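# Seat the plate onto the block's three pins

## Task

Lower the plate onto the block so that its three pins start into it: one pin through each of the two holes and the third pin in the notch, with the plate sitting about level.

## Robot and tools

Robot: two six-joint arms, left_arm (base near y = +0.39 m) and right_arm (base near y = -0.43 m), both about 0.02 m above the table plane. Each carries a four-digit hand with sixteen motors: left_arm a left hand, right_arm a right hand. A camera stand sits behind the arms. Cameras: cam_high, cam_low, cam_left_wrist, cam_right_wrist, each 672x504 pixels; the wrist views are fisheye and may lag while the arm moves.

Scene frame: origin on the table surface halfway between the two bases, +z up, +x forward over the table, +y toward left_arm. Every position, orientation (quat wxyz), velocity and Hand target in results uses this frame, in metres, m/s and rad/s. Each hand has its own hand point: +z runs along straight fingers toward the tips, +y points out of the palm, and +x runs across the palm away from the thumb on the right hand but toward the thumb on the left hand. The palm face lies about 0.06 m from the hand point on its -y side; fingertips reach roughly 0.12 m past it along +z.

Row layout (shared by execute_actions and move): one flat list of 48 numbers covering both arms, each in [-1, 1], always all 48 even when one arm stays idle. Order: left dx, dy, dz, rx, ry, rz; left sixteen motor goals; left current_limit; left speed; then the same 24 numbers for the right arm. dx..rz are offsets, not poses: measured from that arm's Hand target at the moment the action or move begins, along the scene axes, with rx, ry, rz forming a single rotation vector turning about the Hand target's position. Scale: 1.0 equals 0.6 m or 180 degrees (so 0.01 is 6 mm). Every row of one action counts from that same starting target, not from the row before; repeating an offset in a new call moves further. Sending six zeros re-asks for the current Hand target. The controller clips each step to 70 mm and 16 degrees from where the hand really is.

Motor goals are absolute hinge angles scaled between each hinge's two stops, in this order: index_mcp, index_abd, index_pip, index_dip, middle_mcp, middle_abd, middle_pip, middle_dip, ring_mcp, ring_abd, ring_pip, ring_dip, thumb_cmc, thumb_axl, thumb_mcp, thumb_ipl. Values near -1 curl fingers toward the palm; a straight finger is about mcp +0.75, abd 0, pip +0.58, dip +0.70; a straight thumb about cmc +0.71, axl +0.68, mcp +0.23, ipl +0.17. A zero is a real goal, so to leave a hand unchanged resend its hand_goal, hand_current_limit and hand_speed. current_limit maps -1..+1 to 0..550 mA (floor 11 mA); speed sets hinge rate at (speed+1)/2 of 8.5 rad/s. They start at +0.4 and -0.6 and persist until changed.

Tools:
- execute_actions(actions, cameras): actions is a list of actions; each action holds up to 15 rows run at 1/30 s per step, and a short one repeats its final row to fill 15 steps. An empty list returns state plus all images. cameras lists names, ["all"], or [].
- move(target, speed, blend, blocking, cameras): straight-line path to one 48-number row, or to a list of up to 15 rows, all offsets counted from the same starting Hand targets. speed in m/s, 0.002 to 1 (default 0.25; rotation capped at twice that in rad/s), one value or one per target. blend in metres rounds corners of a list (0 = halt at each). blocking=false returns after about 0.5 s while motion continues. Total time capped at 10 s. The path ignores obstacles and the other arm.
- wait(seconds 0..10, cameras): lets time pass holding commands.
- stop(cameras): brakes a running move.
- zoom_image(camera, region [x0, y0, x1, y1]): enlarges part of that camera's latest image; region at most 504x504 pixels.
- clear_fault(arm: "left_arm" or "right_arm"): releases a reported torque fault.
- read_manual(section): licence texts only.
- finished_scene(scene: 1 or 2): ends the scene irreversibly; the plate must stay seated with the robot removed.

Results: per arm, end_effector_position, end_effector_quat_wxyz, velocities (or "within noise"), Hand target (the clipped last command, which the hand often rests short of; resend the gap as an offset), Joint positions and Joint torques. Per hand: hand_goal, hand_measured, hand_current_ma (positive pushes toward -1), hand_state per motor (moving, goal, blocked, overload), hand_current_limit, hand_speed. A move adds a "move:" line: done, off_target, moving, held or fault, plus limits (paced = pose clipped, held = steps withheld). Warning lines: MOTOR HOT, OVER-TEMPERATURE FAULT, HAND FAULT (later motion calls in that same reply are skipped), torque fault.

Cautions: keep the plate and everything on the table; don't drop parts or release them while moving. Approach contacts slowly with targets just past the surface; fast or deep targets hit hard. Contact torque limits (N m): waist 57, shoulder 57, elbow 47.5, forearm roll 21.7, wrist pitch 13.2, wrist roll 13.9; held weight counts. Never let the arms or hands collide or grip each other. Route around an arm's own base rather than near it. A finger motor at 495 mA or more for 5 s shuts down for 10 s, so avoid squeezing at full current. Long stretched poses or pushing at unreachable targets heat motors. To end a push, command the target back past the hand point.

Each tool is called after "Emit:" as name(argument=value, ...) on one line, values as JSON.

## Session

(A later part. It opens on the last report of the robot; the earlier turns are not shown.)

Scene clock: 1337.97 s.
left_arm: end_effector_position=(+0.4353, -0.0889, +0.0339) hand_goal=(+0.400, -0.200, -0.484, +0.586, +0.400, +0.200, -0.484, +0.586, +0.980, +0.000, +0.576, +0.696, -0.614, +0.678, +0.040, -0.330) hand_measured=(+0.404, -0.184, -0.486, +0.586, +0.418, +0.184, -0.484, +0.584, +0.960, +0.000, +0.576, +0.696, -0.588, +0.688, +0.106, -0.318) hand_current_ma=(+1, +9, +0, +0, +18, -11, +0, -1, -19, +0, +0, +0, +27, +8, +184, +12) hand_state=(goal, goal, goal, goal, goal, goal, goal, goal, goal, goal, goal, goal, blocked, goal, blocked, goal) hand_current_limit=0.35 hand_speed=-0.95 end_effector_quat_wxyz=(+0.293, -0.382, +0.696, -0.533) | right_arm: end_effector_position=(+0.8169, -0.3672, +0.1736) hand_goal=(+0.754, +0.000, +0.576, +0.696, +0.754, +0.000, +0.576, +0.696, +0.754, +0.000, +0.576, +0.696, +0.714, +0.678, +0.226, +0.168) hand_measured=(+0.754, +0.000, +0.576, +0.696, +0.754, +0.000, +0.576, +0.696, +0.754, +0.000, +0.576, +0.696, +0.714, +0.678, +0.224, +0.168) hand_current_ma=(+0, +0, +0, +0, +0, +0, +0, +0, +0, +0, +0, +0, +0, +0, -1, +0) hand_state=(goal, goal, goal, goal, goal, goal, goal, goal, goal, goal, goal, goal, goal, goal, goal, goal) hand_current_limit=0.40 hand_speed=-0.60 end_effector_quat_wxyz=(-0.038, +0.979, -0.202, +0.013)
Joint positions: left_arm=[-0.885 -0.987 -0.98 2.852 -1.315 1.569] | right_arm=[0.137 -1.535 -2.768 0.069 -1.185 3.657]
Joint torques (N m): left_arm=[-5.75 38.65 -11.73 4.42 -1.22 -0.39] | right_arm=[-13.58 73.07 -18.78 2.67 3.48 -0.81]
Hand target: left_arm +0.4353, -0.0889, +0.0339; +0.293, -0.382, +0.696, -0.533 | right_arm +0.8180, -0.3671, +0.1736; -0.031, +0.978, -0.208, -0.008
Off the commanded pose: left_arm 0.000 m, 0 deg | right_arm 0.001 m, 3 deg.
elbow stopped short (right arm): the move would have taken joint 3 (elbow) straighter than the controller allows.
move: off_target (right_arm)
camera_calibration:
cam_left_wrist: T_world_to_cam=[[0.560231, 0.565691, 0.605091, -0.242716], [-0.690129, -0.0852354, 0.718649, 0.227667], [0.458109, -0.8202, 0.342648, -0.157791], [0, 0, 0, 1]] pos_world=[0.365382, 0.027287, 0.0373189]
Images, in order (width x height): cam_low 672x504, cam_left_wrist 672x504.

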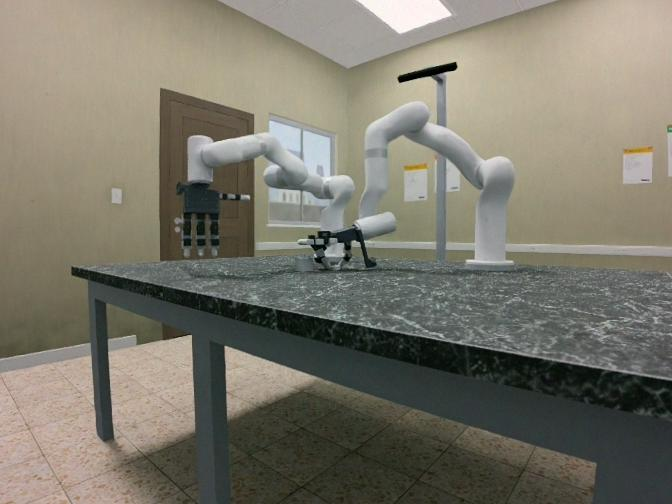

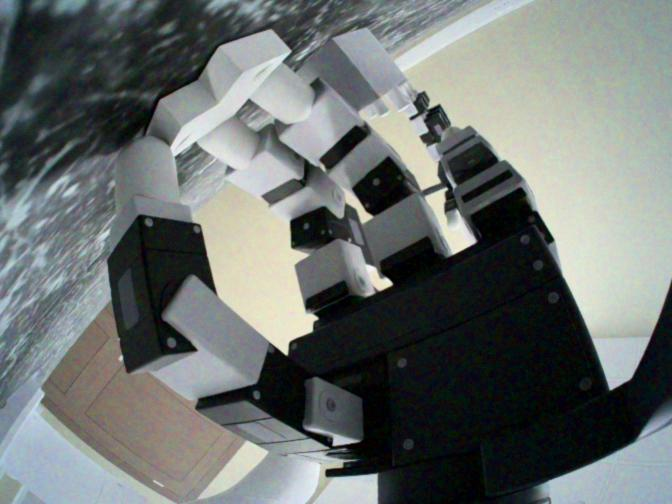

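Emit:
execute_actions(actions=[])

Scene clock: 1354.77 s.
left_arm: end_effector_position=(+0.4353, -0.0889, +0.0339) hand_goal=(+0.400, -0.200, -0.484, +0.586, +0.400, +0.200, -0.484, +0.586, +0.980, +0.000, +0.576, +0.696, -0.614, +0.678, +0.040, -0.330) hand_measured=(+0.404, -0.184, -0.486, +0.586, +0.418, +0.184, -0.484, +0.584, +0.960, +0.000, +0.576, +0.696, -0.588, +0.688, +0.106, -0.318) hand_current_ma=(+1, +9, +0, +0, +18, -11, +0, -1, -19, +0, +0, +0, +27, +8, +184, +12) hand_state=(goal, goal, goal, goal, goal, goal, goal, goal, goal, goal, goal, goal, blocked, goal, blocked, goal) hand_current_limit=0.35 hand_speed=-0.95 end_effector_quat_wxyz=(+0.293, -0.382, +0.696, -0.533) | right_arm: end_effector_position=(+0.8169, -0.3672, +0.1736) hand_goal=(+0.754, +0.000, +0.576, +0.696, +0.754, +0.000, +0.576, +0.696, +0.754, +0.000, +0.576, +0.696, +0.714, +0.678, +0.226, +0.168) hand_measured=(+0.754, +0.000, +0.576, +0.696, +0.754, +0.000, +0.576, +0.696, +0.754, +0.000, +0.576, +0.696, +0.714, +0.678, +0.224, +0.168) hand_current_ma=(+0, +0, +0, +0, +0, +0, +0, +0, +0, +0, +0, +0, +0, +0, -1, +0) hand_state=(goal, goal, goal, goal, goal, goal, goal, goal, goal, goal, goal, goal, goal, goal, goal, goal) hand_current_limit=0.40 hand_speed=-0.60 end_effector_quat_wxyz=(-0.038, +0.979, -0.202, +0.013)
Joint positions: left_arm=[-0.885 -0.987 -0.98 2.852 -1.315 1.569] | right_arm=[0.137 -1.535 -2.768 0.069 -1.185 3.657]
Joint velocities: within noise
Joint torques (N m): left_arm=[-6.26 60.17 -11.82 3.95 -3.8 -0.23] | right_arm=[-15.29 72.49 -18.83 3.33 3.48 -0.86]
Hand target: left_arm +0.4353, -0.0889, +0.0339; +0.293, -0.382, +0.696, -0.533 | right_arm +0.8180, -0.3671, +0.1736; -0.031, +0.978, -0.208, -0.008
Off the commanded pose: left_arm 0.000 m, 0 deg | right_arm 0.001 m, 3 deg.
camera_calibration:
cam_left_wrist: T_world_to_cam=[[0.560189, 0.565689, 0.605132, -0.242702], [-0.690227, -0.0851524, 0.718565, 0.227704], [0.458013, -0.820211, 0.342752, -0.15776], [0, 0, 0, 1]] pos_world=[0.365382, 0.0272867, 0.0373193]
cam_right_wrist: T_world_to_cam=[[-0.958096, -0.286005, -0.0159173, 0.706012], [-0.203001, 0.638735, 0.742165, 0.223393], [-0.202096, 0.714296, -0.670029, 0.674848], [0, 0, 0, 1]] pos_world=[0.85816, -0.422807, 0.297611]

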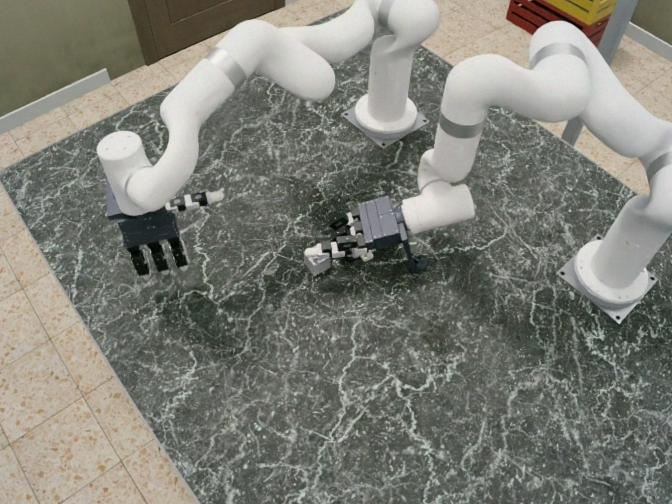

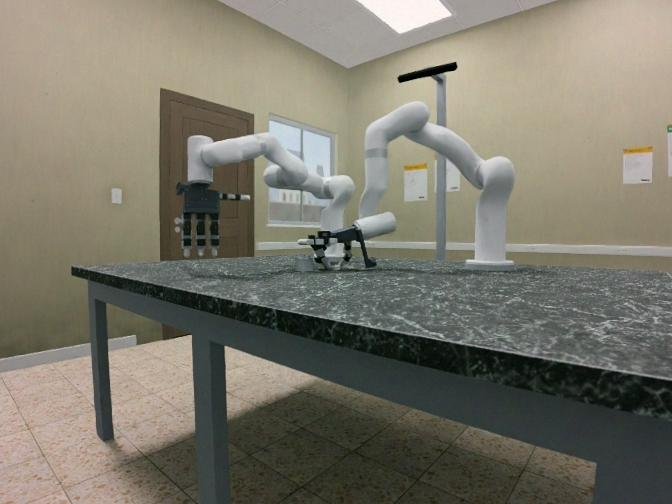

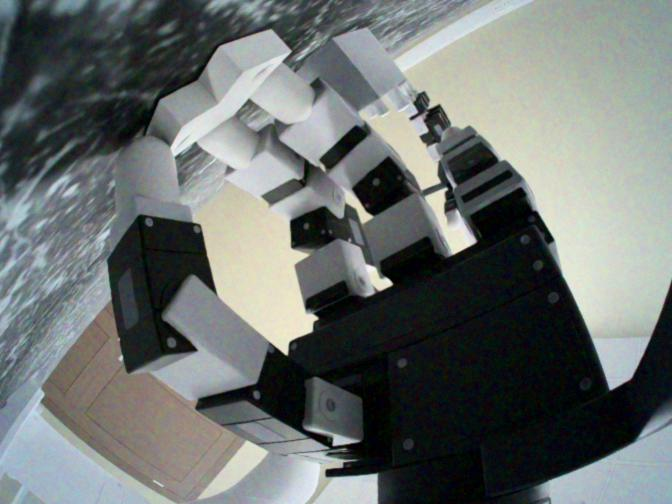

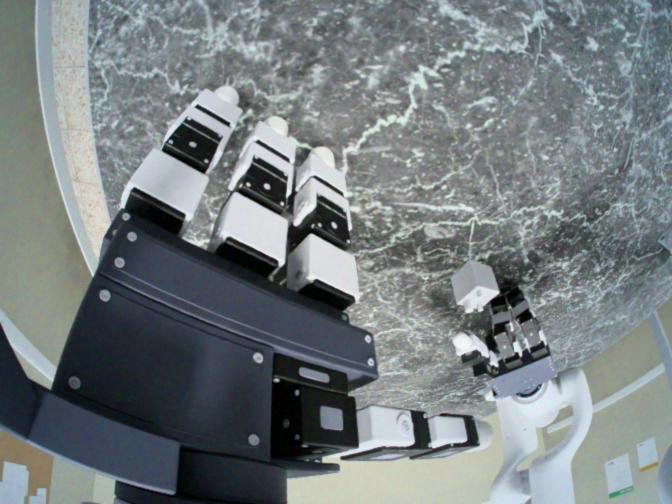

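Emit:
zoom_image(camera="cam_left_wrist", region=[100, 20, 440, 240])

Emit:
zoom_image(camera="cam_right_wrist", region=[430, 250, 560, 400])

Scaled by 1.482 from the camera's 672x504 image, which has a finer 960x720 frame.

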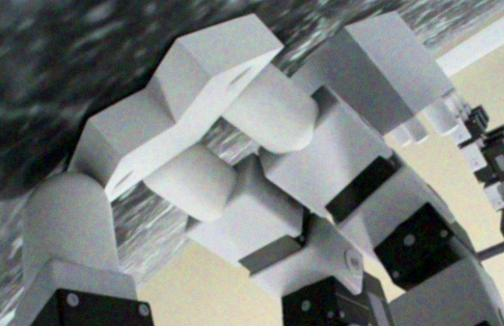

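Scaled by 3.360 from the camera's 672x504 image, which has a finer 960x720 frame.

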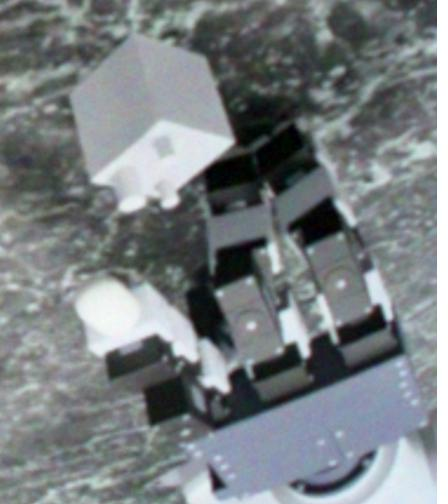

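Emit:
zoom_image(camera="cam_left_wrist", region=[130, 20, 310, 180])

Scaled by 2.800 from the camera's 672x504 image, which has a finer 960x720 frame.

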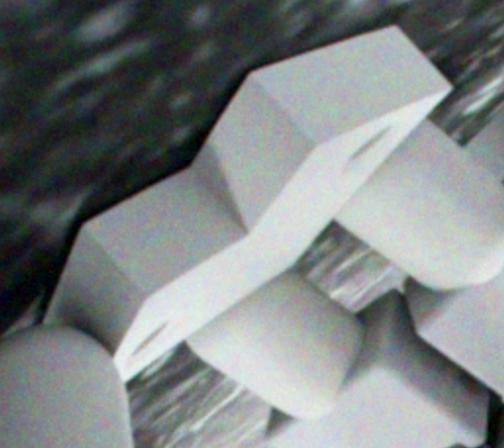

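Emit:
move(target=[[0,0,0,0,0,0, 0.5,-0.2,-0.48,0.59, 0.5,0.2,-0.48,0.59, 0.98,0,0.576,0.696, -0.614,0.678,0.174,-0.282,0.35,-0.9, 0,0,0,0,0,0, 0.754,0,0.576,0.696,0.754,0,0.576,0.696,0.754,0,0.576,0.696,0.714,0.678,0.226,0.168,0.4,-0.6],[0.0108,0.0168,0,0,0,0, 0.5,-0.2,-0.48,0.59, 0.5,0.2,-0.48,0.59, 0.98,0,0.576,0.696, -0.614,0.678,0.174,-0.282,0.35,-0.9, 0,0,0,0,0,0, 0.754,0,0.576,0.696,0.754,0,0.576,0.696,0.754,0,0.576,0.696,0.714,0.678,0.226,0.168,0.4,-0.6]], speed=0.05, cameras=["cam_left_wrist"])

Emit:
zoom_image(camera="cam_left_wrist", region=[130, 20, 310, 180])

Scene clock: 1406.37 s.
left_arm: end_effector_position=(+0.4418, -0.0788, +0.0339) hand_goal=(+0.500, -0.200, -0.480, +0.590, +0.500, +0.200, -0.480, +0.590, +0.980, +0.000, +0.576, +0.696, -0.614, +0.678, +0.174, -0.282) hand_measured=(+0.478, -0.186, -0.486, +0.586, +0.492, +0.184, -0.482, +0.588, +0.960, +0.000, +0.576, +0.696, -0.576, +0.688, +0.154, -0.290) hand_current_ma=(-23, +8, -2, -2, -4, -11, -1, -1, -19, +0, +0, +0, +51, +9, -29, -7) hand_state=(blocked, goal, goal, goal, goal, goal, goal, goal, goal, goal, goal, goal, blocked, goal, blocked, goal) hand_current_limit=0.35 hand_speed=-0.90 end_effector_quat_wxyz=(+0.293, -0.382, +0.696, -0.533) | right_arm: end_effector_position=(+0.8169, -0.3672, +0.1736) hand_goal=(+0.754, +0.000, +0.576, +0.696, +0.754, +0.000, +0.576, +0.696, +0.754, +0.000, +0.576, +0.696, +0.714, +0.678, +0.226, +0.168) hand_measured=(+0.754, +0.000, +0.576, +0.696, +0.754, +0.000, +0.576, +0.696, +0.754, +0.000, +0.576, +0.696, +0.714, +0.678, +0.224, +0.168) hand_current_ma=(+0, +0, +0, +0, +0, +0, +0, +0, +0, +0, +0, +0, +0, +0, -1, +0) hand_state=(goal, goal, goal, goal, goal, goal, goal, goal, goal, goal, goal, goal, goal, goal, goal, goal) hand_current_limit=0.40 hand_speed=-0.60 end_effector_quat_wxyz=(-0.038, +0.979, -0.202, +0.013)
Joint positions: left_arm=[-0.861 -0.985 -0.971 2.877 -1.321 1.567] | right_arm=[0.137 -1.535 -2.768 0.069 -1.185 3.657]
Joint torques (N m): left_arm=[12.54 65.44 -1.02 4.65 -3.89 -1.06] | right_arm=[-13.37 71.3 -17.84 2.78 3.47 -0.86]
Hand target: left_arm +0.4418, -0.0788, +0.0339; +0.293, -0.382, +0.696, -0.533 | right_arm +0.8180, -0.3671, +0.1736; -0.031, +0.978, -0.208, -0.008
Off the commanded pose: left_arm 0.000 m, 0 deg | right_arm 0.001 m, 3 deg.
elbow stopped short (right arm): the move would have taken joint 3 (elbow) straighter than the controller allows.
move: off_target (right_arm)
camera_calibration:
cam_left_wrist: T_world_to_cam=[[0.560188, 0.565689, 0.605133, -0.252], [-0.690228, -0.0851533, 0.718564, 0.233042], [0.458013, -0.820211, 0.342752, -0.152535], [0, 0, 0, 1]] pos_world=[0.371882, 0.0372867, 0.0373193]
Images, in order (width x height): cam_left_wrist 672x504.

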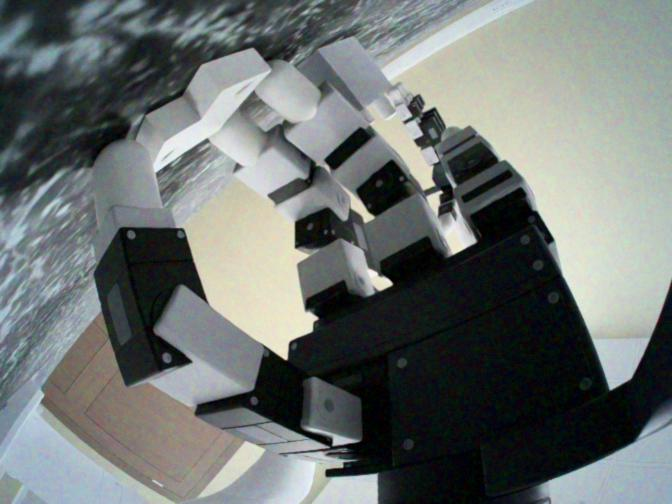

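Scaled by 2.800 from the camera's 672x504 image, which has a finer 960x720 frame.

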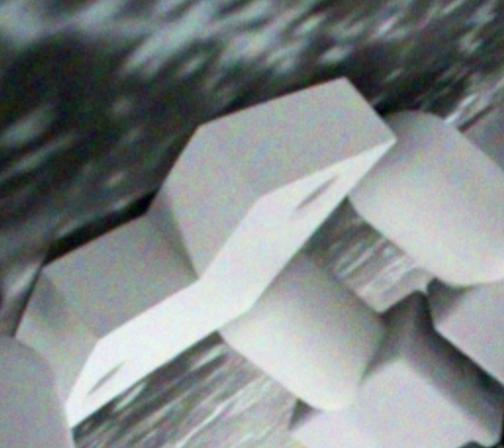

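Emit:
zoom_image(camera="cam_left_wrist", region=[140, 55, 220, 125])

Emit:
zoom_image(camera="cam_left_wrist", region=[200, 35, 280, 105])

Emit:
zoom_image(camera="cam_left_wrist", region=[140, 115, 220, 185])

Scaled by 6.300 from the camera's 672x504 image, which has a finer 960x720 frame.

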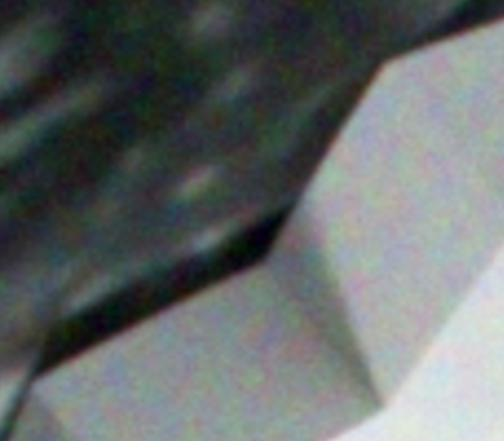

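Scaled by 6.300 from the camera's 672x504 image, which has a finer 960x720 frame.

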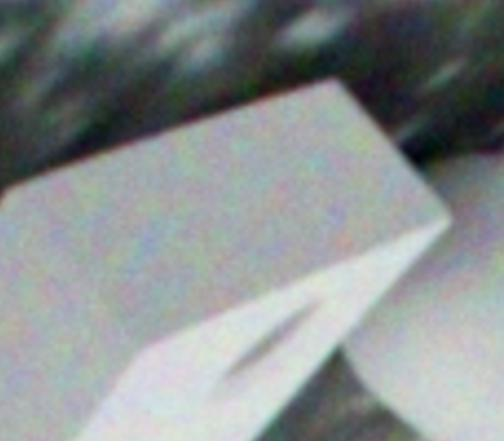

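Scaled by 6.300 from the camera's 672x504 image, which has a finer 960x720 frame.

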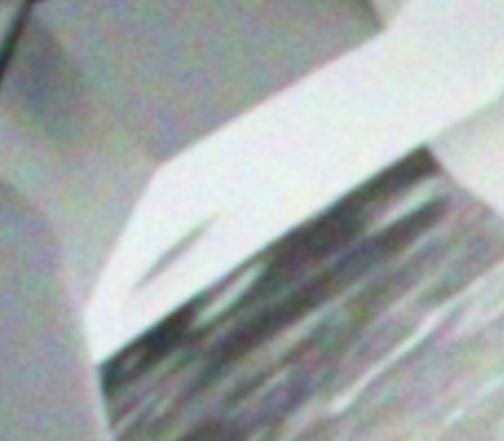

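Emit:
move(target=[0.0103,-0.0103,0,0,0,0.0889, 0.55,-0.2,-0.48,0.59, 0.55,0.2,-0.48,0.59, 0.98,0,0.576,0.696, -0.614,0.678,0.2,-0.27,0.35,-0.9, 0,0,0,0,0,0, 0.754,0,0.576,0.696,0.754,0,0.576,0.696,0.754,0,0.576,0.696,0.714,0.678,0.226,0.168,0.4,-0.6], speed=0.05, cameras=["cam_left_wrist"])

Emit:
zoom_image(camera="cam_left_wrist", region=[130, 20, 310, 180])

Scene clock: 1455.97 s.
left_arm: end_effector_position=(+0.4480, -0.0850, +0.0339) hand_goal=(+0.550, -0.200, -0.480, +0.590, +0.550, +0.200, -0.480, +0.590, +0.980, +0.000, +0.576, +0.696, -0.614, +0.678, +0.200, -0.270) hand_measured=(+0.528, -0.186, -0.486, +0.586, +0.542, +0.184, -0.482, +0.588, +0.960, +0.000, +0.576, +0.696, -0.690, +0.662, +0.218, -0.292) hand_current_ma=(-25, +8, -2, -2, -5, -11, -1, -1, -19, +0, +0, +0, -158, -18, +22, -35) hand_state=(blocked, goal, goal, goal, goal, goal, goal, goal, goal, goal, goal, goal, blocked, goal, goal, blocked) hand_current_limit=0.35 hand_speed=-0.90 end_effector_quat_wxyz=(+0.364, -0.475, +0.636, -0.487) | right_arm: end_effector_position=(+0.8169, -0.3672, +0.1736) hand_goal=(+0.754, +0.000, +0.576, +0.696, +0.754, +0.000, +0.576, +0.696, +0.754, +0.000, +0.576, +0.696, +0.714, +0.678, +0.226, +0.168) hand_measured=(+0.754, +0.000, +0.576, +0.696, +0.754, +0.000, +0.576, +0.696, +0.754, +0.000, +0.576, +0.696, +0.714, +0.678, +0.224, +0.168) hand_current_ma=(+0, +0, +0, +0, +0, +0, +0, +0, +0, +0, +0, +0, +0, +0, -1, +0) hand_state=(goal, goal, goal, goal, goal, goal, goal, goal, goal, goal, goal, goal, goal, goal, goal, goal) hand_current_limit=0.40 hand_speed=-0.60 end_effector_quat_wxyz=(-0.038, +0.979, -0.202, +0.013)
Joint positions: left_arm=[-0.963 -1.009 -1.046 2.488 -1.279 1.594] | right_arm=[0.137 -1.535 -2.768 0.069 -1.185 3.657]
Joint torques (N m): left_arm=[-8.41 28.29 -13.89 -5.04 1.68 1.31] | right_arm=[-14.44 75.1 -18.34 2.44 3.5 -0.54]
Hand target: left_arm +0.4480, -0.0850, +0.0339; +0.364, -0.475, +0.636, -0.487 | right_arm +0.8180, -0.3671, +0.1736; -0.031, +0.978, -0.208, -0.008
Off the commanded pose: left_arm 0.000 m, 0 deg | right_arm 0.001 m, 3 deg.
elbow stopped short (right arm): the move would have taken joint 3 (elbow) straighter than the controller allows.
move: off_target (right_arm)
camera_calibration:
cam_left_wrist: T_world_to_cam=[[0.38259, 0.698193, 0.605105, -0.161214], [-0.640004, -0.272077, 0.718588, 0.198432], [0.666348, -0.662194, 0.342753, -0.240286], [0, 0, 0, 1]] pos_world=[0.34879, 0.00743073, 0.0373193]
Images, in order (width x height): cam_left_wrist 672x504.

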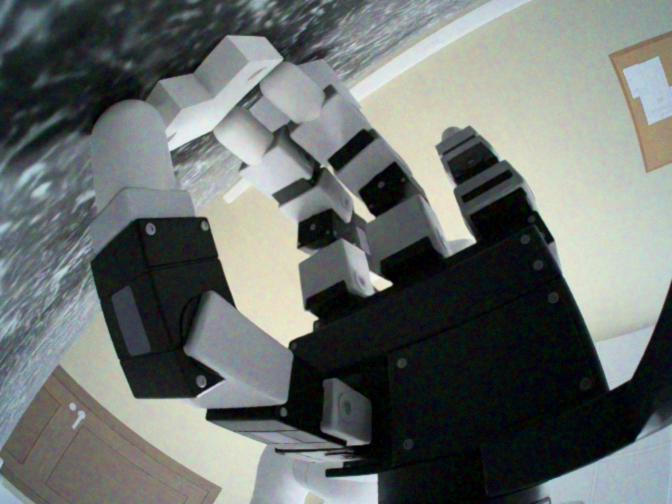

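Scaled by 2.800 from the camera's 672x504 image, which has a finer 960x720 frame.

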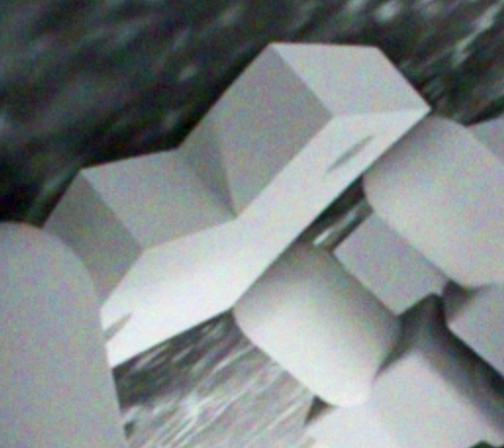

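Emit:
move(target=[[0,0,0,0,0,0, 0.55,-0.2,-0.48,0.59, 0.55,0.2,-0.48,0.59, 0.98,0,0.576,0.696, -0.614,0.678,0.27,-0.373,0.35,-0.9, 0,0,0,0,0,0, 0.754,0,0.576,0.696,0.754,0,0.576,0.696,0.754,0,0.576,0.696,0.714,0.678,0.226,0.168,0.4,-0.6],[0.0023,0.0077,0,0,0,0, 0.41,-0.2,-0.48,0.59, 0.41,0.2,-0.48,0.59, 0.98,0,0.576,0.696, -0.614,0.678,0.22,-0.345,0.35,-0.9, 0,0,0,0,0,0, 0.754,0,0.576,0.696,0.754,0,0.576,0.696,0.754,0,0.576,0.696,0.714,0.678,0.226,0.168,0.4,-0.6]], speed=0.05, cameras=["cam_left_wrist"])

Emit:
zoom_image(camera="cam_left_wrist", region=[130, 20, 310, 180])

Scene clock: 1479.00 s.
left_arm: end_effector_position=(+0.4494, -0.0804, +0.0340) hand_goal=(+0.410, -0.200, -0.480, +0.590, +0.410, +0.200, -0.480, +0.590, +0.980, +0.000, +0.576, +0.696, -0.614, +0.678, +0.220, -0.344) hand_measured=(+0.436, -0.186, -0.484, +0.588, +0.448, +0.184, -0.478, +0.590, +0.960, +0.000, +0.576, +0.696, -0.612, +0.680, +0.254, -0.350) hand_current_ma=(+30, +8, -1, +0, +55, -11, +0, +0, -19, +0, +0, +0, +0, +0, +63, -4) hand_state=(blocked, goal, goal, goal, blocked, goal, goal, goal, goal, goal, goal, goal, goal, goal, blocked, goal) hand_current_limit=0.35 hand_speed=-0.90 end_effector_quat_wxyz=(+0.364, -0.475, +0.636, -0.488) | right_arm: end_effector_position=(+0.8169, -0.3672, +0.1736) hand_goal=(+0.754, +0.000, +0.576, +0.696, +0.754, +0.000, +0.576, +0.696, +0.754, +0.000, +0.576, +0.696, +0.714, +0.678, +0.226, +0.168) hand_measured=(+0.754, +0.000, +0.576, +0.696, +0.754, +0.000, +0.576, +0.696, +0.754, +0.000, +0.576, +0.696, +0.714, +0.678, +0.224, +0.168) hand_current_ma=(+0, +0, +0, +0, +0, +0, +0, +0, +0, +0, +0, +0, +0, +0, -1, +0) hand_state=(goal, goal, goal, goal, goal, goal, goal, goal, goal, goal, goal, goal, goal, goal, goal, goal) hand_current_limit=0.40 hand_speed=-0.60 end_effector_quat_wxyz=(-0.038, +0.979, -0.202, +0.013)
Joint positions: left_arm=[-0.955 -1.006 -1.037 2.497 -1.283 1.591] | right_arm=[0.137 -1.535 -2.768 0.069 -1.185 3.657]
Joint torques (N m): left_arm=[10.82 61.71 -2.05 5.77 -2.34 -0.9] | right_arm=[-13.62 74.95 -18.71 2.97 3.45 -0.6]
Hand target: left_arm +0.4494, -0.0804, +0.0339; +0.364, -0.475, +0.636, -0.487 | right_arm +0.8180, -0.3671, +0.1736; -0.031, +0.978, -0.208, -0.008
Off the commanded pose: left_arm 0.000 m, 0 deg | right_arm 0.001 m, 3 deg.
elbow stopped short (right arm): the move would have taken joint 3 (elbow) straighter than the controller allows.
move: off_target (right_arm)
camera_calibration:
cam_left_wrist: T_world_to_cam=[[0.382374, 0.69828, 0.605141, -0.164889], [-0.640137, -0.272096, 0.718462, 0.200631], [0.666344, -0.662094, 0.342952, -0.238182], [0, 0, 0, 1]] pos_world=[0.350191, 0.0120307, 0.0373202]
Images, in order (width x height): cam_left_wrist 672x504.

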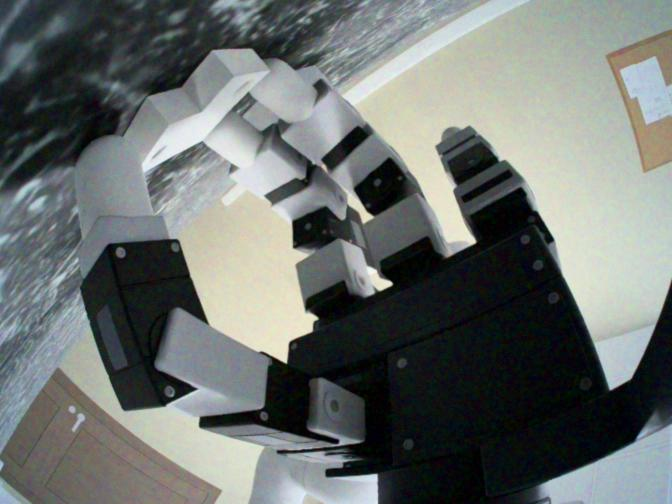

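Scaled by 2.800 from the camera's 672x504 image, which has a finer 960x720 frame.

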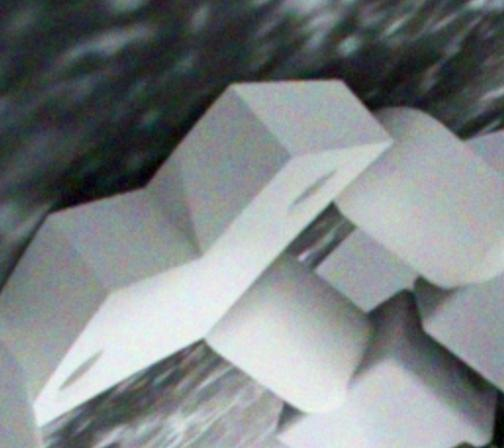

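Emit:
move(target=[[0,0,0,0,0,0, 0.385,-0.2,-0.485,0.585, 0.385,0.2,-0.485,0.585, 0.98,0,0.576,0.696, -0.614,0.678,0.18,-0.31,0.5,-0.93, 0,0,0,0,0,0, 0.754,0,0.576,0.696,0.754,0,0.576,0.696,0.754,0,0.576,0.696,0.714,0.678,0.226,0.168,0.4,-0.6],[0,0,0,0,0,0, 0.385,-0.2,-0.485,0.585, 0.385,0.2,-0.485,0.585, 0.98,0,0.576,0.696, -0.614,0.678,0.08,-0.26,0.5,-0.93, 0,0,0,0,0,0, 0.754,0,0.576,0.696,0.754,0,0.576,0.696,0.754,0,0.576,0.696,0.714,0.678,0.226,0.168,0.4,-0.6]], speed=0.05, cameras=["cam_left_wrist"])

Emit:
zoom_image(camera="cam_left_wrist", region=[100, 20, 310, 180])

Scene clock: 1487.17 s.
left_arm: end_effector_position=(+0.4494, -0.0804, +0.0339) hand_goal=(+0.386, -0.200, -0.484, +0.586, +0.386, +0.200, -0.484, +0.586, +0.980, +0.000, +0.576, +0.696, -0.614, +0.678, +0.080, -0.260) hand_measured=(+0.380, -0.188, -0.484, +0.588, +0.416, +0.186, -0.478, +0.590, +0.960, +0.000, +0.576, +0.696, -0.618, +0.678, +0.226, -0.308) hand_current_ma=(-2, +6, +0, +0, +36, -9, +2, +1, -19, +0, +0, +0, -2, +0, +413, -120) hand_state=(goal, goal, goal, goal, blocked, goal, goal, goal, goal, goal, goal, goal, goal, goal, blocked, blocked) hand_current_limit=0.50 hand_speed=-0.93 end_effector_quat_wxyz=(+0.364, -0.475, +0.636, -0.487) | right_arm: end_effector_position=(+0.8169, -0.3672, +0.1736) hand_goal=(+0.754, +0.000, +0.576, +0.696, +0.754, +0.000, +0.576, +0.696, +0.754, +0.000, +0.576, +0.696, +0.714, +0.678, +0.226, +0.168) hand_measured=(+0.754, +0.000, +0.576, +0.696, +0.754, +0.000, +0.576, +0.696, +0.754, +0.000, +0.576, +0.696, +0.714, +0.678, +0.224, +0.168) hand_current_ma=(+0, +0, +0, +0, +0, +0, +0, +0, +0, +0, +0, +0, +0, +0, -1, +0) hand_state=(goal, goal, goal, goal, goal, goal, goal, goal, goal, goal, goal, goal, goal, goal, goal, goal) hand_current_limit=0.40 hand_speed=-0.60 end_effector_quat_wxyz=(-0.038, +0.979, -0.202, +0.013)
Joint positions: left_arm=[-0.955 -1.006 -1.037 2.497 -1.283 1.591] | right_arm=[0.137 -1.535 -2.768 0.069 -1.185 3.657]
Joint torques (N m): left_arm=[2.25 29.35 -2.18 5.01 2.24 1.34] | right_arm=[-12.2 74.29 -18.57 3.44 3.59 -0.67]
Hand target: left_arm +0.4494, -0.0804, +0.0339; +0.364, -0.475, +0.636, -0.487 | right_arm +0.8180, -0.3671, +0.1736; -0.031, +0.978, -0.208, -0.008
Off the commanded pose: left_arm 0.000 m, 0 deg | right_arm 0.001 m, 3 deg.
elbow stopped short (right arm): the move would have taken joint 3 (elbow) straighter than the controller allows.
move: off_target (right_arm)
camera_calibration:
cam_left_wrist: T_world_to_cam=[[0.382546, 0.698174, 0.605154, -0.164909], [-0.640031, -0.272124, 0.718546, 0.200527], [0.666347, -0.662195, 0.342753, -0.238106], [0, 0, 0, 1]] pos_world=[0.35009, 0.012031, 0.0373193]
Images, in order (width x height): cam_left_wrist 672x504.

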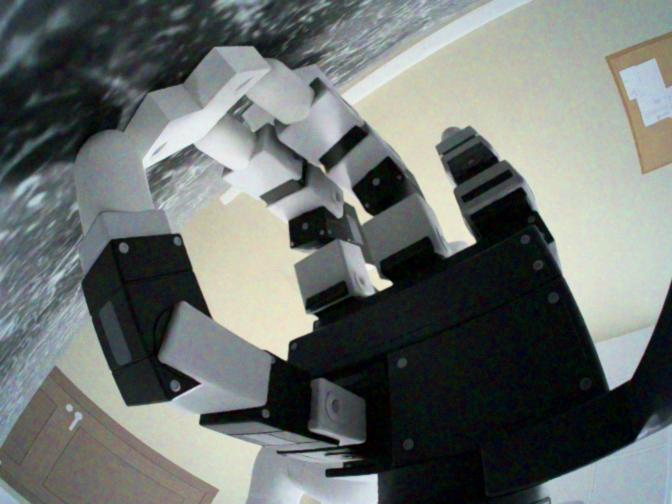

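Scaled by 2.400 from the camera's 672x504 image, which has a finer 960x720 frame.

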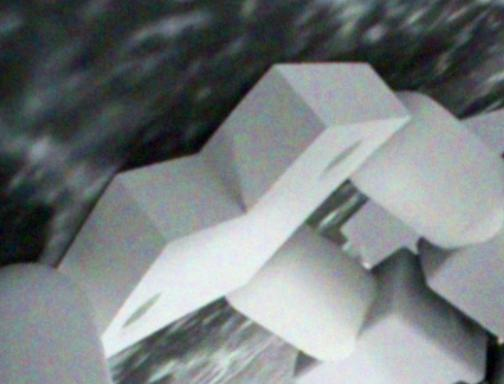

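Emit:
move(target=[[0,0,0,0,0,0, 0.386,-0.2,-0.485,0.585, 0.386,0.2,-0.485,0.585, 0.98,0,0.576,0.696, -0.614,0.678,0.27,-0.35,0.4,-0.93, 0,0,0,0,0,0, 0.754,0,0.576,0.696,0.754,0,0.576,0.696,0.754,0,0.576,0.696,0.714,0.678,0.226,0.168,0.4,-0.6]], speed=0.05)

Emit:
move(target=[[0,0,0,0,0,0, 0.386,-0.2,-0.485,0.585, 0.386,0.2,-0.485,0.585, 0.98,0,0.576,0.696, -0.614,0.678,0.16,-0.33,0.4,-0.93, 0,0,0,0,0,0, 0.754,0,0.576,0.696,0.754,0,0.576,0.696,0.754,0,0.576,0.696,0.714,0.678,0.226,0.168,0.4,-0.6]], speed=0.05, cameras=["cam_left_wrist"])

Emit:
zoom_image(camera="cam_left_wrist", region=[100, 20, 310, 180])

Scene clock: 1508.03 s.
left_arm: end_effector_position=(+0.4494, -0.0804, +0.0339) hand_goal=(+0.386, -0.200, -0.484, +0.586, +0.386, +0.200, -0.484, +0.586, +0.980, +0.000, +0.576, +0.696, -0.614, +0.678, +0.270, -0.350) hand_measured=(+0.382, -0.188, -0.484, +0.588, +0.416, +0.188, -0.478, +0.588, +0.960, +0.000, +0.576, +0.696, -0.620, +0.678, +0.258, -0.352) hand_current_ma=(-2, +6, +0, +0, +38, -7, +2, +0, -19, +0, +0, +0, -2, +0, -12, +0) hand_state=(goal, goal, goal, goal, blocked, goal, goal, goal, goal, goal, goal, goal, goal, goal, goal, goal) hand_current_limit=0.40 hand_speed=-0.93 end_effector_quat_wxyz=(+0.364, -0.475, +0.636, -0.487) | right_arm: end_effector_position=(+0.8169, -0.3672, +0.1736) hand_goal=(+0.754, +0.000, +0.576, +0.696, +0.754, +0.000, +0.576, +0.696, +0.754, +0.000, +0.576, +0.696, +0.714, +0.678, +0.226, +0.168) hand_measured=(+0.754, +0.000, +0.576, +0.696, +0.754, +0.000, +0.576, +0.696, +0.754, +0.000, +0.576, +0.696, +0.714, +0.678, +0.224, +0.168) hand_current_ma=(+0, +0, +0, +0, +0, +0, +0, +0, +0, +0, +0, +0, +0, +0, -1, +0) hand_state=(goal, goal, goal, goal, goal, goal, goal, goal, goal, goal, goal, goal, goal, goal, goal, goal) hand_current_limit=0.40 hand_speed=-0.60 end_effector_quat_wxyz=(-0.038, +0.979, -0.202, +0.013)
Joint positions: left_arm=[-0.955 -1.006 -1.037 2.497 -1.283 1.591] | right_arm=[0.137 -1.535 -2.768 0.069 -1.185 3.657]
Joint torques (N m): left_arm=[-6 29.88 -2.15 -1.28 2.19 1.32] | right_arm=[-12.89 76.71 -19.06 3.05 3.37 -0.63]
Hand target: left_arm +0.4494, -0.0804, +0.0339; +0.364, -0.475, +0.636, -0.487 | right_arm +0.8180, -0.3671, +0.1736; -0.031, +0.978, -0.208, -0.008
Off the commanded pose: left_arm 0.000 m, 0 deg | right_arm 0.001 m, 3 deg.
elbow stopped short (right arm): the move would have taken joint 3 (elbow) straighter than the controller allows.
move: off_target (right_arm)

Scene clock: 1508.57 s.
left_arm: end_effector_position=(+0.4494, -0.0804, +0.0339) hand_goal=(+0.386, -0.200, -0.484, +0.586, +0.386, +0.200, -0.484, +0.586, +0.980, +0.000, +0.576, +0.696, -0.614, +0.678, +0.160, -0.330) hand_measured=(+0.382, -0.188, -0.484, +0.588, +0.416, +0.188, -0.478, +0.588, +0.960, +0.000, +0.576, +0.696, -0.620, +0.678, +0.244, -0.334) hand_current_ma=(-2, +6, +0, +0, +38, -7, +2, +0, -19, +0, +0, +0, -2, +0, +205, -3) hand_state=(goal, goal, goal, goal, blocked, goal, goal, goal, goal, goal, goal, goal, goal, goal, moving, moving) hand_current_limit=0.40 hand_speed=-0.93 end_effector_quat_wxyz=(+0.364, -0.475, +0.636, -0.487) | right_arm: end_effector_position=(+0.8169, -0.3672, +0.1736) hand_goal=(+0.754, +0.000, +0.576, +0.696, +0.754, +0.000, +0.576, +0.696, +0.754, +0.000, +0.576, +0.696, +0.714, +0.678, +0.226, +0.168) hand_measured=(+0.754, +0.000, +0.576, +0.696, +0.754, +0.000, +0.576, +0.696, +0.754, +0.000, +0.576, +0.696, +0.714, +0.678, +0.224, +0.168) hand_current_ma=(+0, +0, +0, +0, +0, +0, +0, +0, +0, +0, +0, +0, +0, +0, -1, +0) hand_state=(goal, goal, goal, goal, goal, goal, goal, goal, goal, goal, goal, goal, goal, goal, goal, goal) hand_current_limit=0.40 hand_speed=-0.60 end_effector_quat_wxyz=(-0.038, +0.979, -0.202, +0.013)
Joint positions: left_arm=[-0.955 -1.006 -1.037 2.497 -1.283 1.591] | right_arm=[0.137 -1.535 -2.768 0.069 -1.185 3.657]
Joint torques (N m): left_arm=[-6.18 33.13 -2.17 -1.16 2.25 1.32] | right_arm=[-14.28 74.71 -18.3 2.91 3.55 -0.66]
Hand target: left_arm +0.4494, -0.0804, +0.0339; +0.364, -0.475, +0.636, -0.487 | right_arm +0.8180, -0.3671, +0.1736; -0.031, +0.978, -0.208, -0.008
Off the commanded pose: left_arm 0.000 m, 0 deg | right_arm 0.001 m, 3 deg.
elbow stopped short (right arm): the move would have taken joint 3 (elbow) straighter than the controller allows.
move: off_target (right_arm)
camera_calibration:
cam_left_wrist: T_world_to_cam=[[0.382519, 0.698199, 0.605142, -0.1649], [-0.63999, -0.272167, 0.718567, 0.200512], [0.666402, -0.66215, 0.342731, -0.238125], [0, 0, 0, 1]] pos_world=[0.35009, 0.0120312, 0.0373192]
Images, in order (width x height): cam_left_wrist 672x504.

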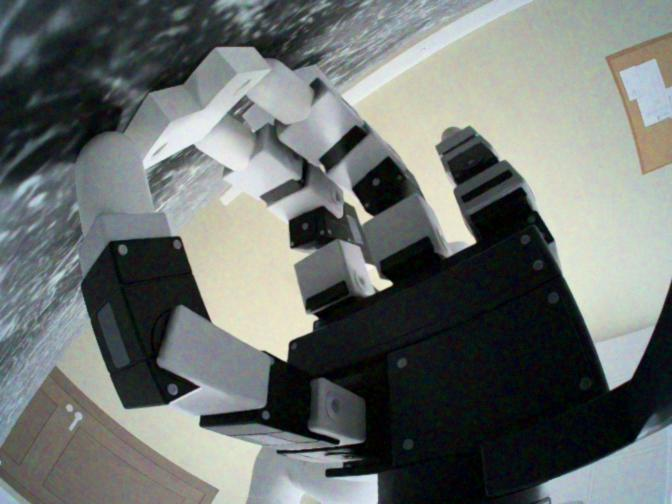

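Scaled by 2.400 from the camera's 672x504 image, which has a finer 960x720 frame.

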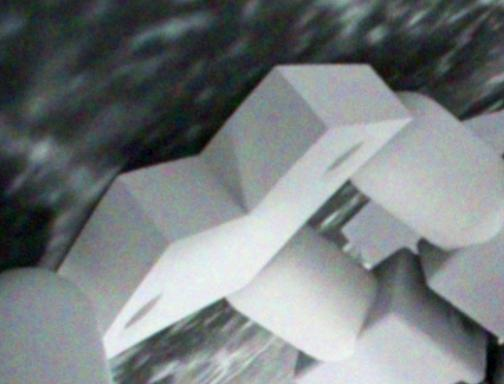

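Emit:
wait(seconds=2)

Scene clock: 1511.43 s.
left_arm: end_effector_position=(+0.4493, -0.0804, +0.0339) hand_goal=(+0.386, -0.200, -0.484, +0.586, +0.386, +0.200, -0.484, +0.586, +0.980, +0.000, +0.576, +0.696, -0.614, +0.678, +0.160, -0.330) hand_measured=(+0.382, -0.188, -0.484, +0.588, +0.416, +0.188, -0.478, +0.588, +0.960, +0.000, +0.576, +0.696, -0.620, +0.678, +0.240, -0.332) hand_current_ma=(-2, +6, +0, +0, +38, -7, +2, +0, -19, +0, +0, +0, -2, +0, +256, -1) hand_state=(goal, goal, goal, goal, blocked, goal, goal, goal, goal, goal, goal, goal, goal, goal, blocked, goal) hand_current_limit=0.40 hand_speed=-0.93 end_effector_quat_wxyz=(+0.364, -0.475, +0.636, -0.487) | right_arm: end_effector_position=(+0.8169, -0.3672, +0.1736) hand_goal=(+0.754, +0.000, +0.576, +0.696, +0.754, +0.000, +0.576, +0.696, +0.754, +0.000, +0.576, +0.696, +0.714, +0.678, +0.226, +0.168) hand_measured=(+0.754, +0.000, +0.576, +0.696, +0.754, +0.000, +0.576, +0.696, +0.754, +0.000, +0.576, +0.696, +0.714, +0.678, +0.224, +0.168) hand_current_ma=(+0, +0, +0, +0, +0, +0, +0, +0, +0, +0, +0, +0, +0, +0, -1, +0) hand_state=(goal, goal, goal, goal, goal, goal, goal, goal, goal, goal, goal, goal, goal, goal, goal, goal) hand_current_limit=0.40 hand_speed=-0.60 end_effector_quat_wxyz=(-0.038, +0.979, -0.202, +0.013)
Joint positions: left_arm=[-0.955 -1.006 -1.037 2.497 -1.283 1.591] | right_arm=[0.137 -1.535 -2.768 0.069 -1.185 3.657]
Joint torques (N m): left_arm=[-6.2 51.74 -2.43 -1.25 2.16 1.35] | right_arm=[-15.51 76.4 -18.91 3.47 3.42 -0.62]
Hand target: left_arm +0.4494, -0.0804, +0.0339; +0.364, -0.475, +0.636, -0.487 | right_arm +0.8180, -0.3671, +0.1736; -0.031, +0.978, -0.208, -0.008
Off the commanded pose: left_arm 0.000 m, 0 deg | right_arm 0.001 m, 3 deg.
wait: 2.00 s; at rest from the start

Emit:
move(target=[[0,0,0,0,0,0, 0.35,-0.2,-0.485,0.585, 0.37,0.2,-0.485,0.585, 0.98,0,0.576,0.696, -0.614,0.678,0.1,-0.33,0.5,-0.93, 0,0,0,0,0,0, 0.754,0,0.576,0.696,0.754,0,0.576,0.696,0.754,0,0.576,0.696,0.714,0.678,0.226,0.168,0.4,-0.6]], speed=0.05)

Emit:
wait(seconds=1.5)

Emit:
move(target=[[0,0,0.0083,0,0,0, 0.35,-0.2,-0.485,0.585, 0.37,0.2,-0.485,0.585, 0.98,0,0.576,0.696, -0.614,0.678,0.1,-0.33,0.5,-0.93, 0,0,0,0,0,0, 0.754,0,0.576,0.696,0.754,0,0.576,0.696,0.754,0,0.576,0.696,0.714,0.678,0.226,0.168,0.4,-0.6]], speed=0.03, cameras=["cam_left_wrist", "cam_low"])

Emit:
zoom_image(camera="cam_left_wrist", region=[100, 20, 310, 180])

Emit:
zoom_image(camera="cam_low", region=[290, 220, 390, 290])

Scene clock: 1533.23 s.
left_arm: end_effector_position=(+0.4494, -0.0804, +0.0340) hand_goal=(+0.350, -0.200, -0.484, +0.586, +0.370, +0.200, -0.484, +0.586, +0.980, +0.000, +0.576, +0.696, -0.614, +0.678, +0.100, -0.330) hand_measured=(+0.350, -0.194, -0.484, +0.588, +0.416, +0.188, -0.478, +0.588, +0.960, +0.000, +0.576, +0.696, -0.620, +0.678, +0.238, -0.330) hand_current_ma=(+0, +2, +0, +0, +75, -6, +2, +0, -19, +0, +0, +0, -2, +0, +412, +0) hand_state=(goal, goal, goal, goal, blocked, goal, goal, goal, goal, goal, goal, goal, goal, goal, blocked, goal) hand_current_limit=0.50 hand_speed=-0.93 end_effector_quat_wxyz=(+0.364, -0.475, +0.636, -0.487) | right_arm: end_effector_position=(+0.8169, -0.3672, +0.1736) hand_goal=(+0.754, +0.000, +0.576, +0.696, +0.754, +0.000, +0.576, +0.696, +0.754, +0.000, +0.576, +0.696, +0.714, +0.678, +0.226, +0.168) hand_measured=(+0.754, +0.000, +0.576, +0.696, +0.754, +0.000, +0.576, +0.696, +0.754, +0.000, +0.576, +0.696, +0.714, +0.678, +0.224, +0.168) hand_current_ma=(+0, +0, +0, +0, +0, +0, +0, +0, +0, +0, +0, +0, +0, +0, -1, +0) hand_state=(goal, goal, goal, goal, goal, goal, goal, goal, goal, goal, goal, goal, goal, goal, goal, goal) hand_current_limit=0.40 hand_speed=-0.60 end_effector_quat_wxyz=(-0.038, +0.979, -0.202, +0.013)
Joint positions: left_arm=[-0.955 -1.006 -1.037 2.497 -1.283 1.591] | right_arm=[0.137 -1.535 -2.768 0.069 -1.185 3.657]
Joint torques (N m): left_arm=[-6.68 59.73 -2.33 -1.05 2.14 1.37] | right_arm=[-13.95 75.18 -19.32 2.78 3.49 -0.77]
Hand target: left_arm +0.4494, -0.0804, +0.0339; +0.364, -0.475, +0.636, -0.487 | right_arm +0.8180, -0.3671, +0.1736; -0.031, +0.978, -0.208, -0.008
Off the commanded pose: left_arm 0.000 m, 0 deg | right_arm 0.001 m, 3 deg.
elbow stopped short (right arm): the move would have taken joint 3 (elbow) straighter than the controller allows.
move: off_target (right_arm)

Scene clock: 1534.73 s.
left_arm: end_effector_position=(+0.4494, -0.0804, +0.0340) hand_goal=(+0.350, -0.200, -0.484, +0.586, +0.370, +0.200, -0.484, +0.586, +0.980, +0.000, +0.576, +0.696, -0.614, +0.678, +0.100, -0.330) hand_measured=(+0.350, -0.196, -0.484, +0.588, +0.416, +0.188, -0.478, +0.588, +0.960, +0.000, +0.576, +0.696, -0.620, +0.678, +0.238, -0.330) hand_current_ma=(+0, +2, +0, +0, +75, -6, +2, +0, -19, +0, +0, +0, -2, +0, +413, +0) hand_state=(goal, goal, goal, goal, blocked, goal, goal, goal, goal, goal, goal, goal, goal, goal, blocked, goal) hand_current_limit=0.50 hand_speed=-0.93 end_effector_quat_wxyz=(+0.364, -0.475, +0.636, -0.487) | right_arm: end_effector_position=(+0.8169, -0.3672, +0.1736) hand_goal=(+0.754, +0.000, +0.576, +0.696, +0.754, +0.000, +0.576, +0.696, +0.754, +0.000, +0.576, +0.696, +0.714, +0.678, +0.226, +0.168) hand_measured=(+0.754, +0.000, +0.576, +0.696, +0.754, +0.000, +0.576, +0.696, +0.754, +0.000, +0.576, +0.696, +0.714, +0.678, +0.224, +0.168) hand_current_ma=(+0, +0, +0, +0, +0, +0, +0, +0, +0, +0, +0, +0, +0, +0, -1, +0) hand_state=(goal, goal, goal, goal, goal, goal, goal, goal, goal, goal, goal, goal, goal, goal, goal, goal) hand_current_limit=0.40 hand_speed=-0.60 end_effector_quat_wxyz=(-0.038, +0.979, -0.202, +0.013)
Joint positions: left_arm=[-0.955 -1.006 -1.037 2.497 -1.283 1.591] | right_arm=[0.137 -1.535 -2.768 0.069 -1.185 3.657]
Joint torques (N m): left_arm=[-6.62 55.85 -2.6 -1.05 2.1 1.39] | right_arm=[-12.4 77.53 -18.19 2.95 3.38 -0.56]
Hand target: left_arm +0.4494, -0.0804, +0.0339; +0.364, -0.475, +0.636, -0.487 | right_arm +0.8180, -0.3671, +0.1736; -0.031, +0.978, -0.208, -0.008
Off the commanded pose: left_arm 0.000 m, 0 deg | right_arm 0.001 m, 3 deg.
wait: 1.50 s; at rest by 0.17 s

Scene clock: 1535.43 s.
left_arm: end_effector_position=(+0.4494, -0.0804, +0.0389) hand_goal=(+0.350, -0.200, -0.484, +0.586, +0.370, +0.200, -0.484, +0.586, +0.980, +0.000, +0.576, +0.696, -0.614, +0.678, +0.100, -0.330) hand_measured=(+0.372, -0.184, -0.468, +0.594, +0.388, +0.182, -0.472, +0.590, +0.960, +0.000, +0.576, +0.696, -0.616, +0.678, +0.182, -0.314) hand_current_ma=(+22, +10, +12, +4, +18, -13, +8, +1, -19, +0, +0, +0, +0, +0, +263, +21) hand_state=(blocked, goal, goal, goal, goal, goal, goal, goal, goal, goal, goal, goal, goal, goal, blocked, goal) hand_current_limit=0.50 hand_speed=-0.93 end_effector_quat_wxyz=(+0.364, -0.475, +0.636, -0.487) | right_arm: end_effector_position=(+0.8169, -0.3672, +0.1736) hand_goal=(+0.754, +0.000, +0.576, +0.696, +0.754, +0.000, +0.576, +0.696, +0.754, +0.000, +0.576, +0.696, +0.714, +0.678, +0.226, +0.168) hand_measured=(+0.754, +0.000, +0.576, +0.696, +0.754, +0.000, +0.576, +0.696, +0.754, +0.000, +0.576, +0.696, +0.714, +0.678, +0.224, +0.168) hand_current_ma=(+0, +0, +0, +0, +0, +0, +0, +0, +0, +0, +0, +0, +0, +0, -1, +0) hand_state=(goal, goal, goal, goal, goal, goal, goal, goal, goal, goal, goal, goal, goal, goal, goal, goal) hand_current_limit=0.40 hand_speed=-0.60 end_effector_quat_wxyz=(-0.038, +0.979, -0.202, +0.013)
Joint positions: left_arm=[-0.955 -0.994 -1.031 2.496 -1.278 1.594] | right_arm=[0.137 -1.535 -2.768 0.069 -1.185 3.657]
Joint torques (N m): left_arm=[-6.96 70.25 -2.74 -2.57 1.03 1.6] | right_arm=[-13.87 74.55 -18.5 2.31 3.47 -0.75]
Hand target: left_arm +0.4494, -0.0804, +0.0389; +0.364, -0.475, +0.636, -0.487 | right_arm +0.8180, -0.3671, +0.1736; -0.031, +0.978, -0.208, -0.008
Off the commanded pose: left_arm 0.000 m, 0 deg | right_arm 0.001 m, 3 deg.
elbow stopped short (right arm): the move would have taken joint 3 (elbow) straighter than the controller allows.
move: off_target (right_arm)
camera_calibration:
cam_left_wrist: T_world_to_cam=[[0.382519, 0.698199, 0.605142, -0.167865], [-0.63999, -0.272167, 0.718567, 0.196991], [0.666402, -0.66215, 0.342731, -0.239804], [0, 0, 0, 1]] pos_world=[0.35009, 0.0120312, 0.0422192]
Images, in order (width x height): cam_low 672x504, cam_left_wrist 672x504.

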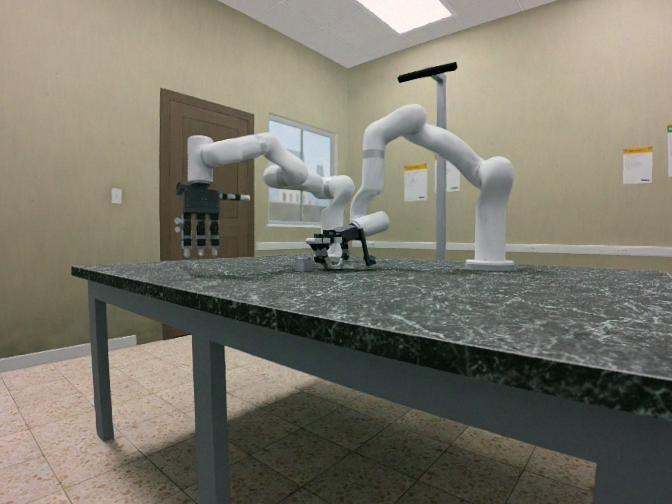

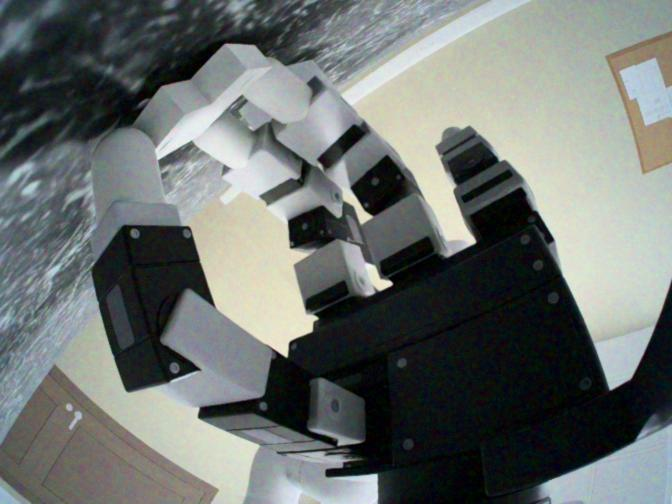

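Scaled by 2.400 from the camera's 672x504 image, which has a finer 960x720 frame.

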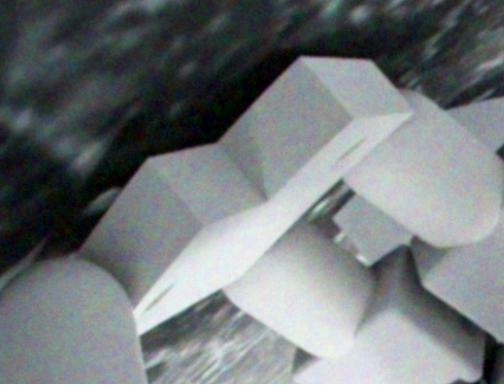

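Scaled by 5.040 from the camera's 672x504 image, which has a finer 960x720 frame.

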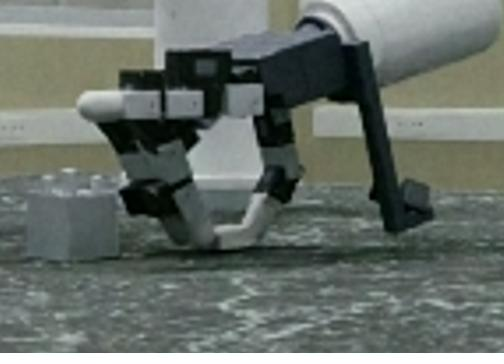

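Emit:
zoom_image(camera="cam_low", region=[315, 250, 355, 278])

Emit:
zoom_image(camera="cam_left_wrist", region=[135, 30, 275, 165])

Scaled by 12.600 from the camera's 672x504 image, which has a finer 960x720 frame.

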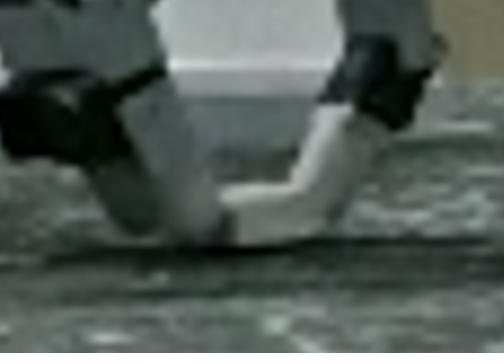

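Scaled by 3.600 from the camera's 672x504 image, which has a finer 960x720 frame.

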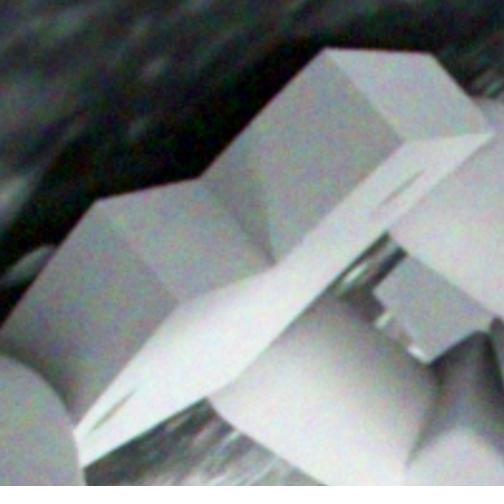

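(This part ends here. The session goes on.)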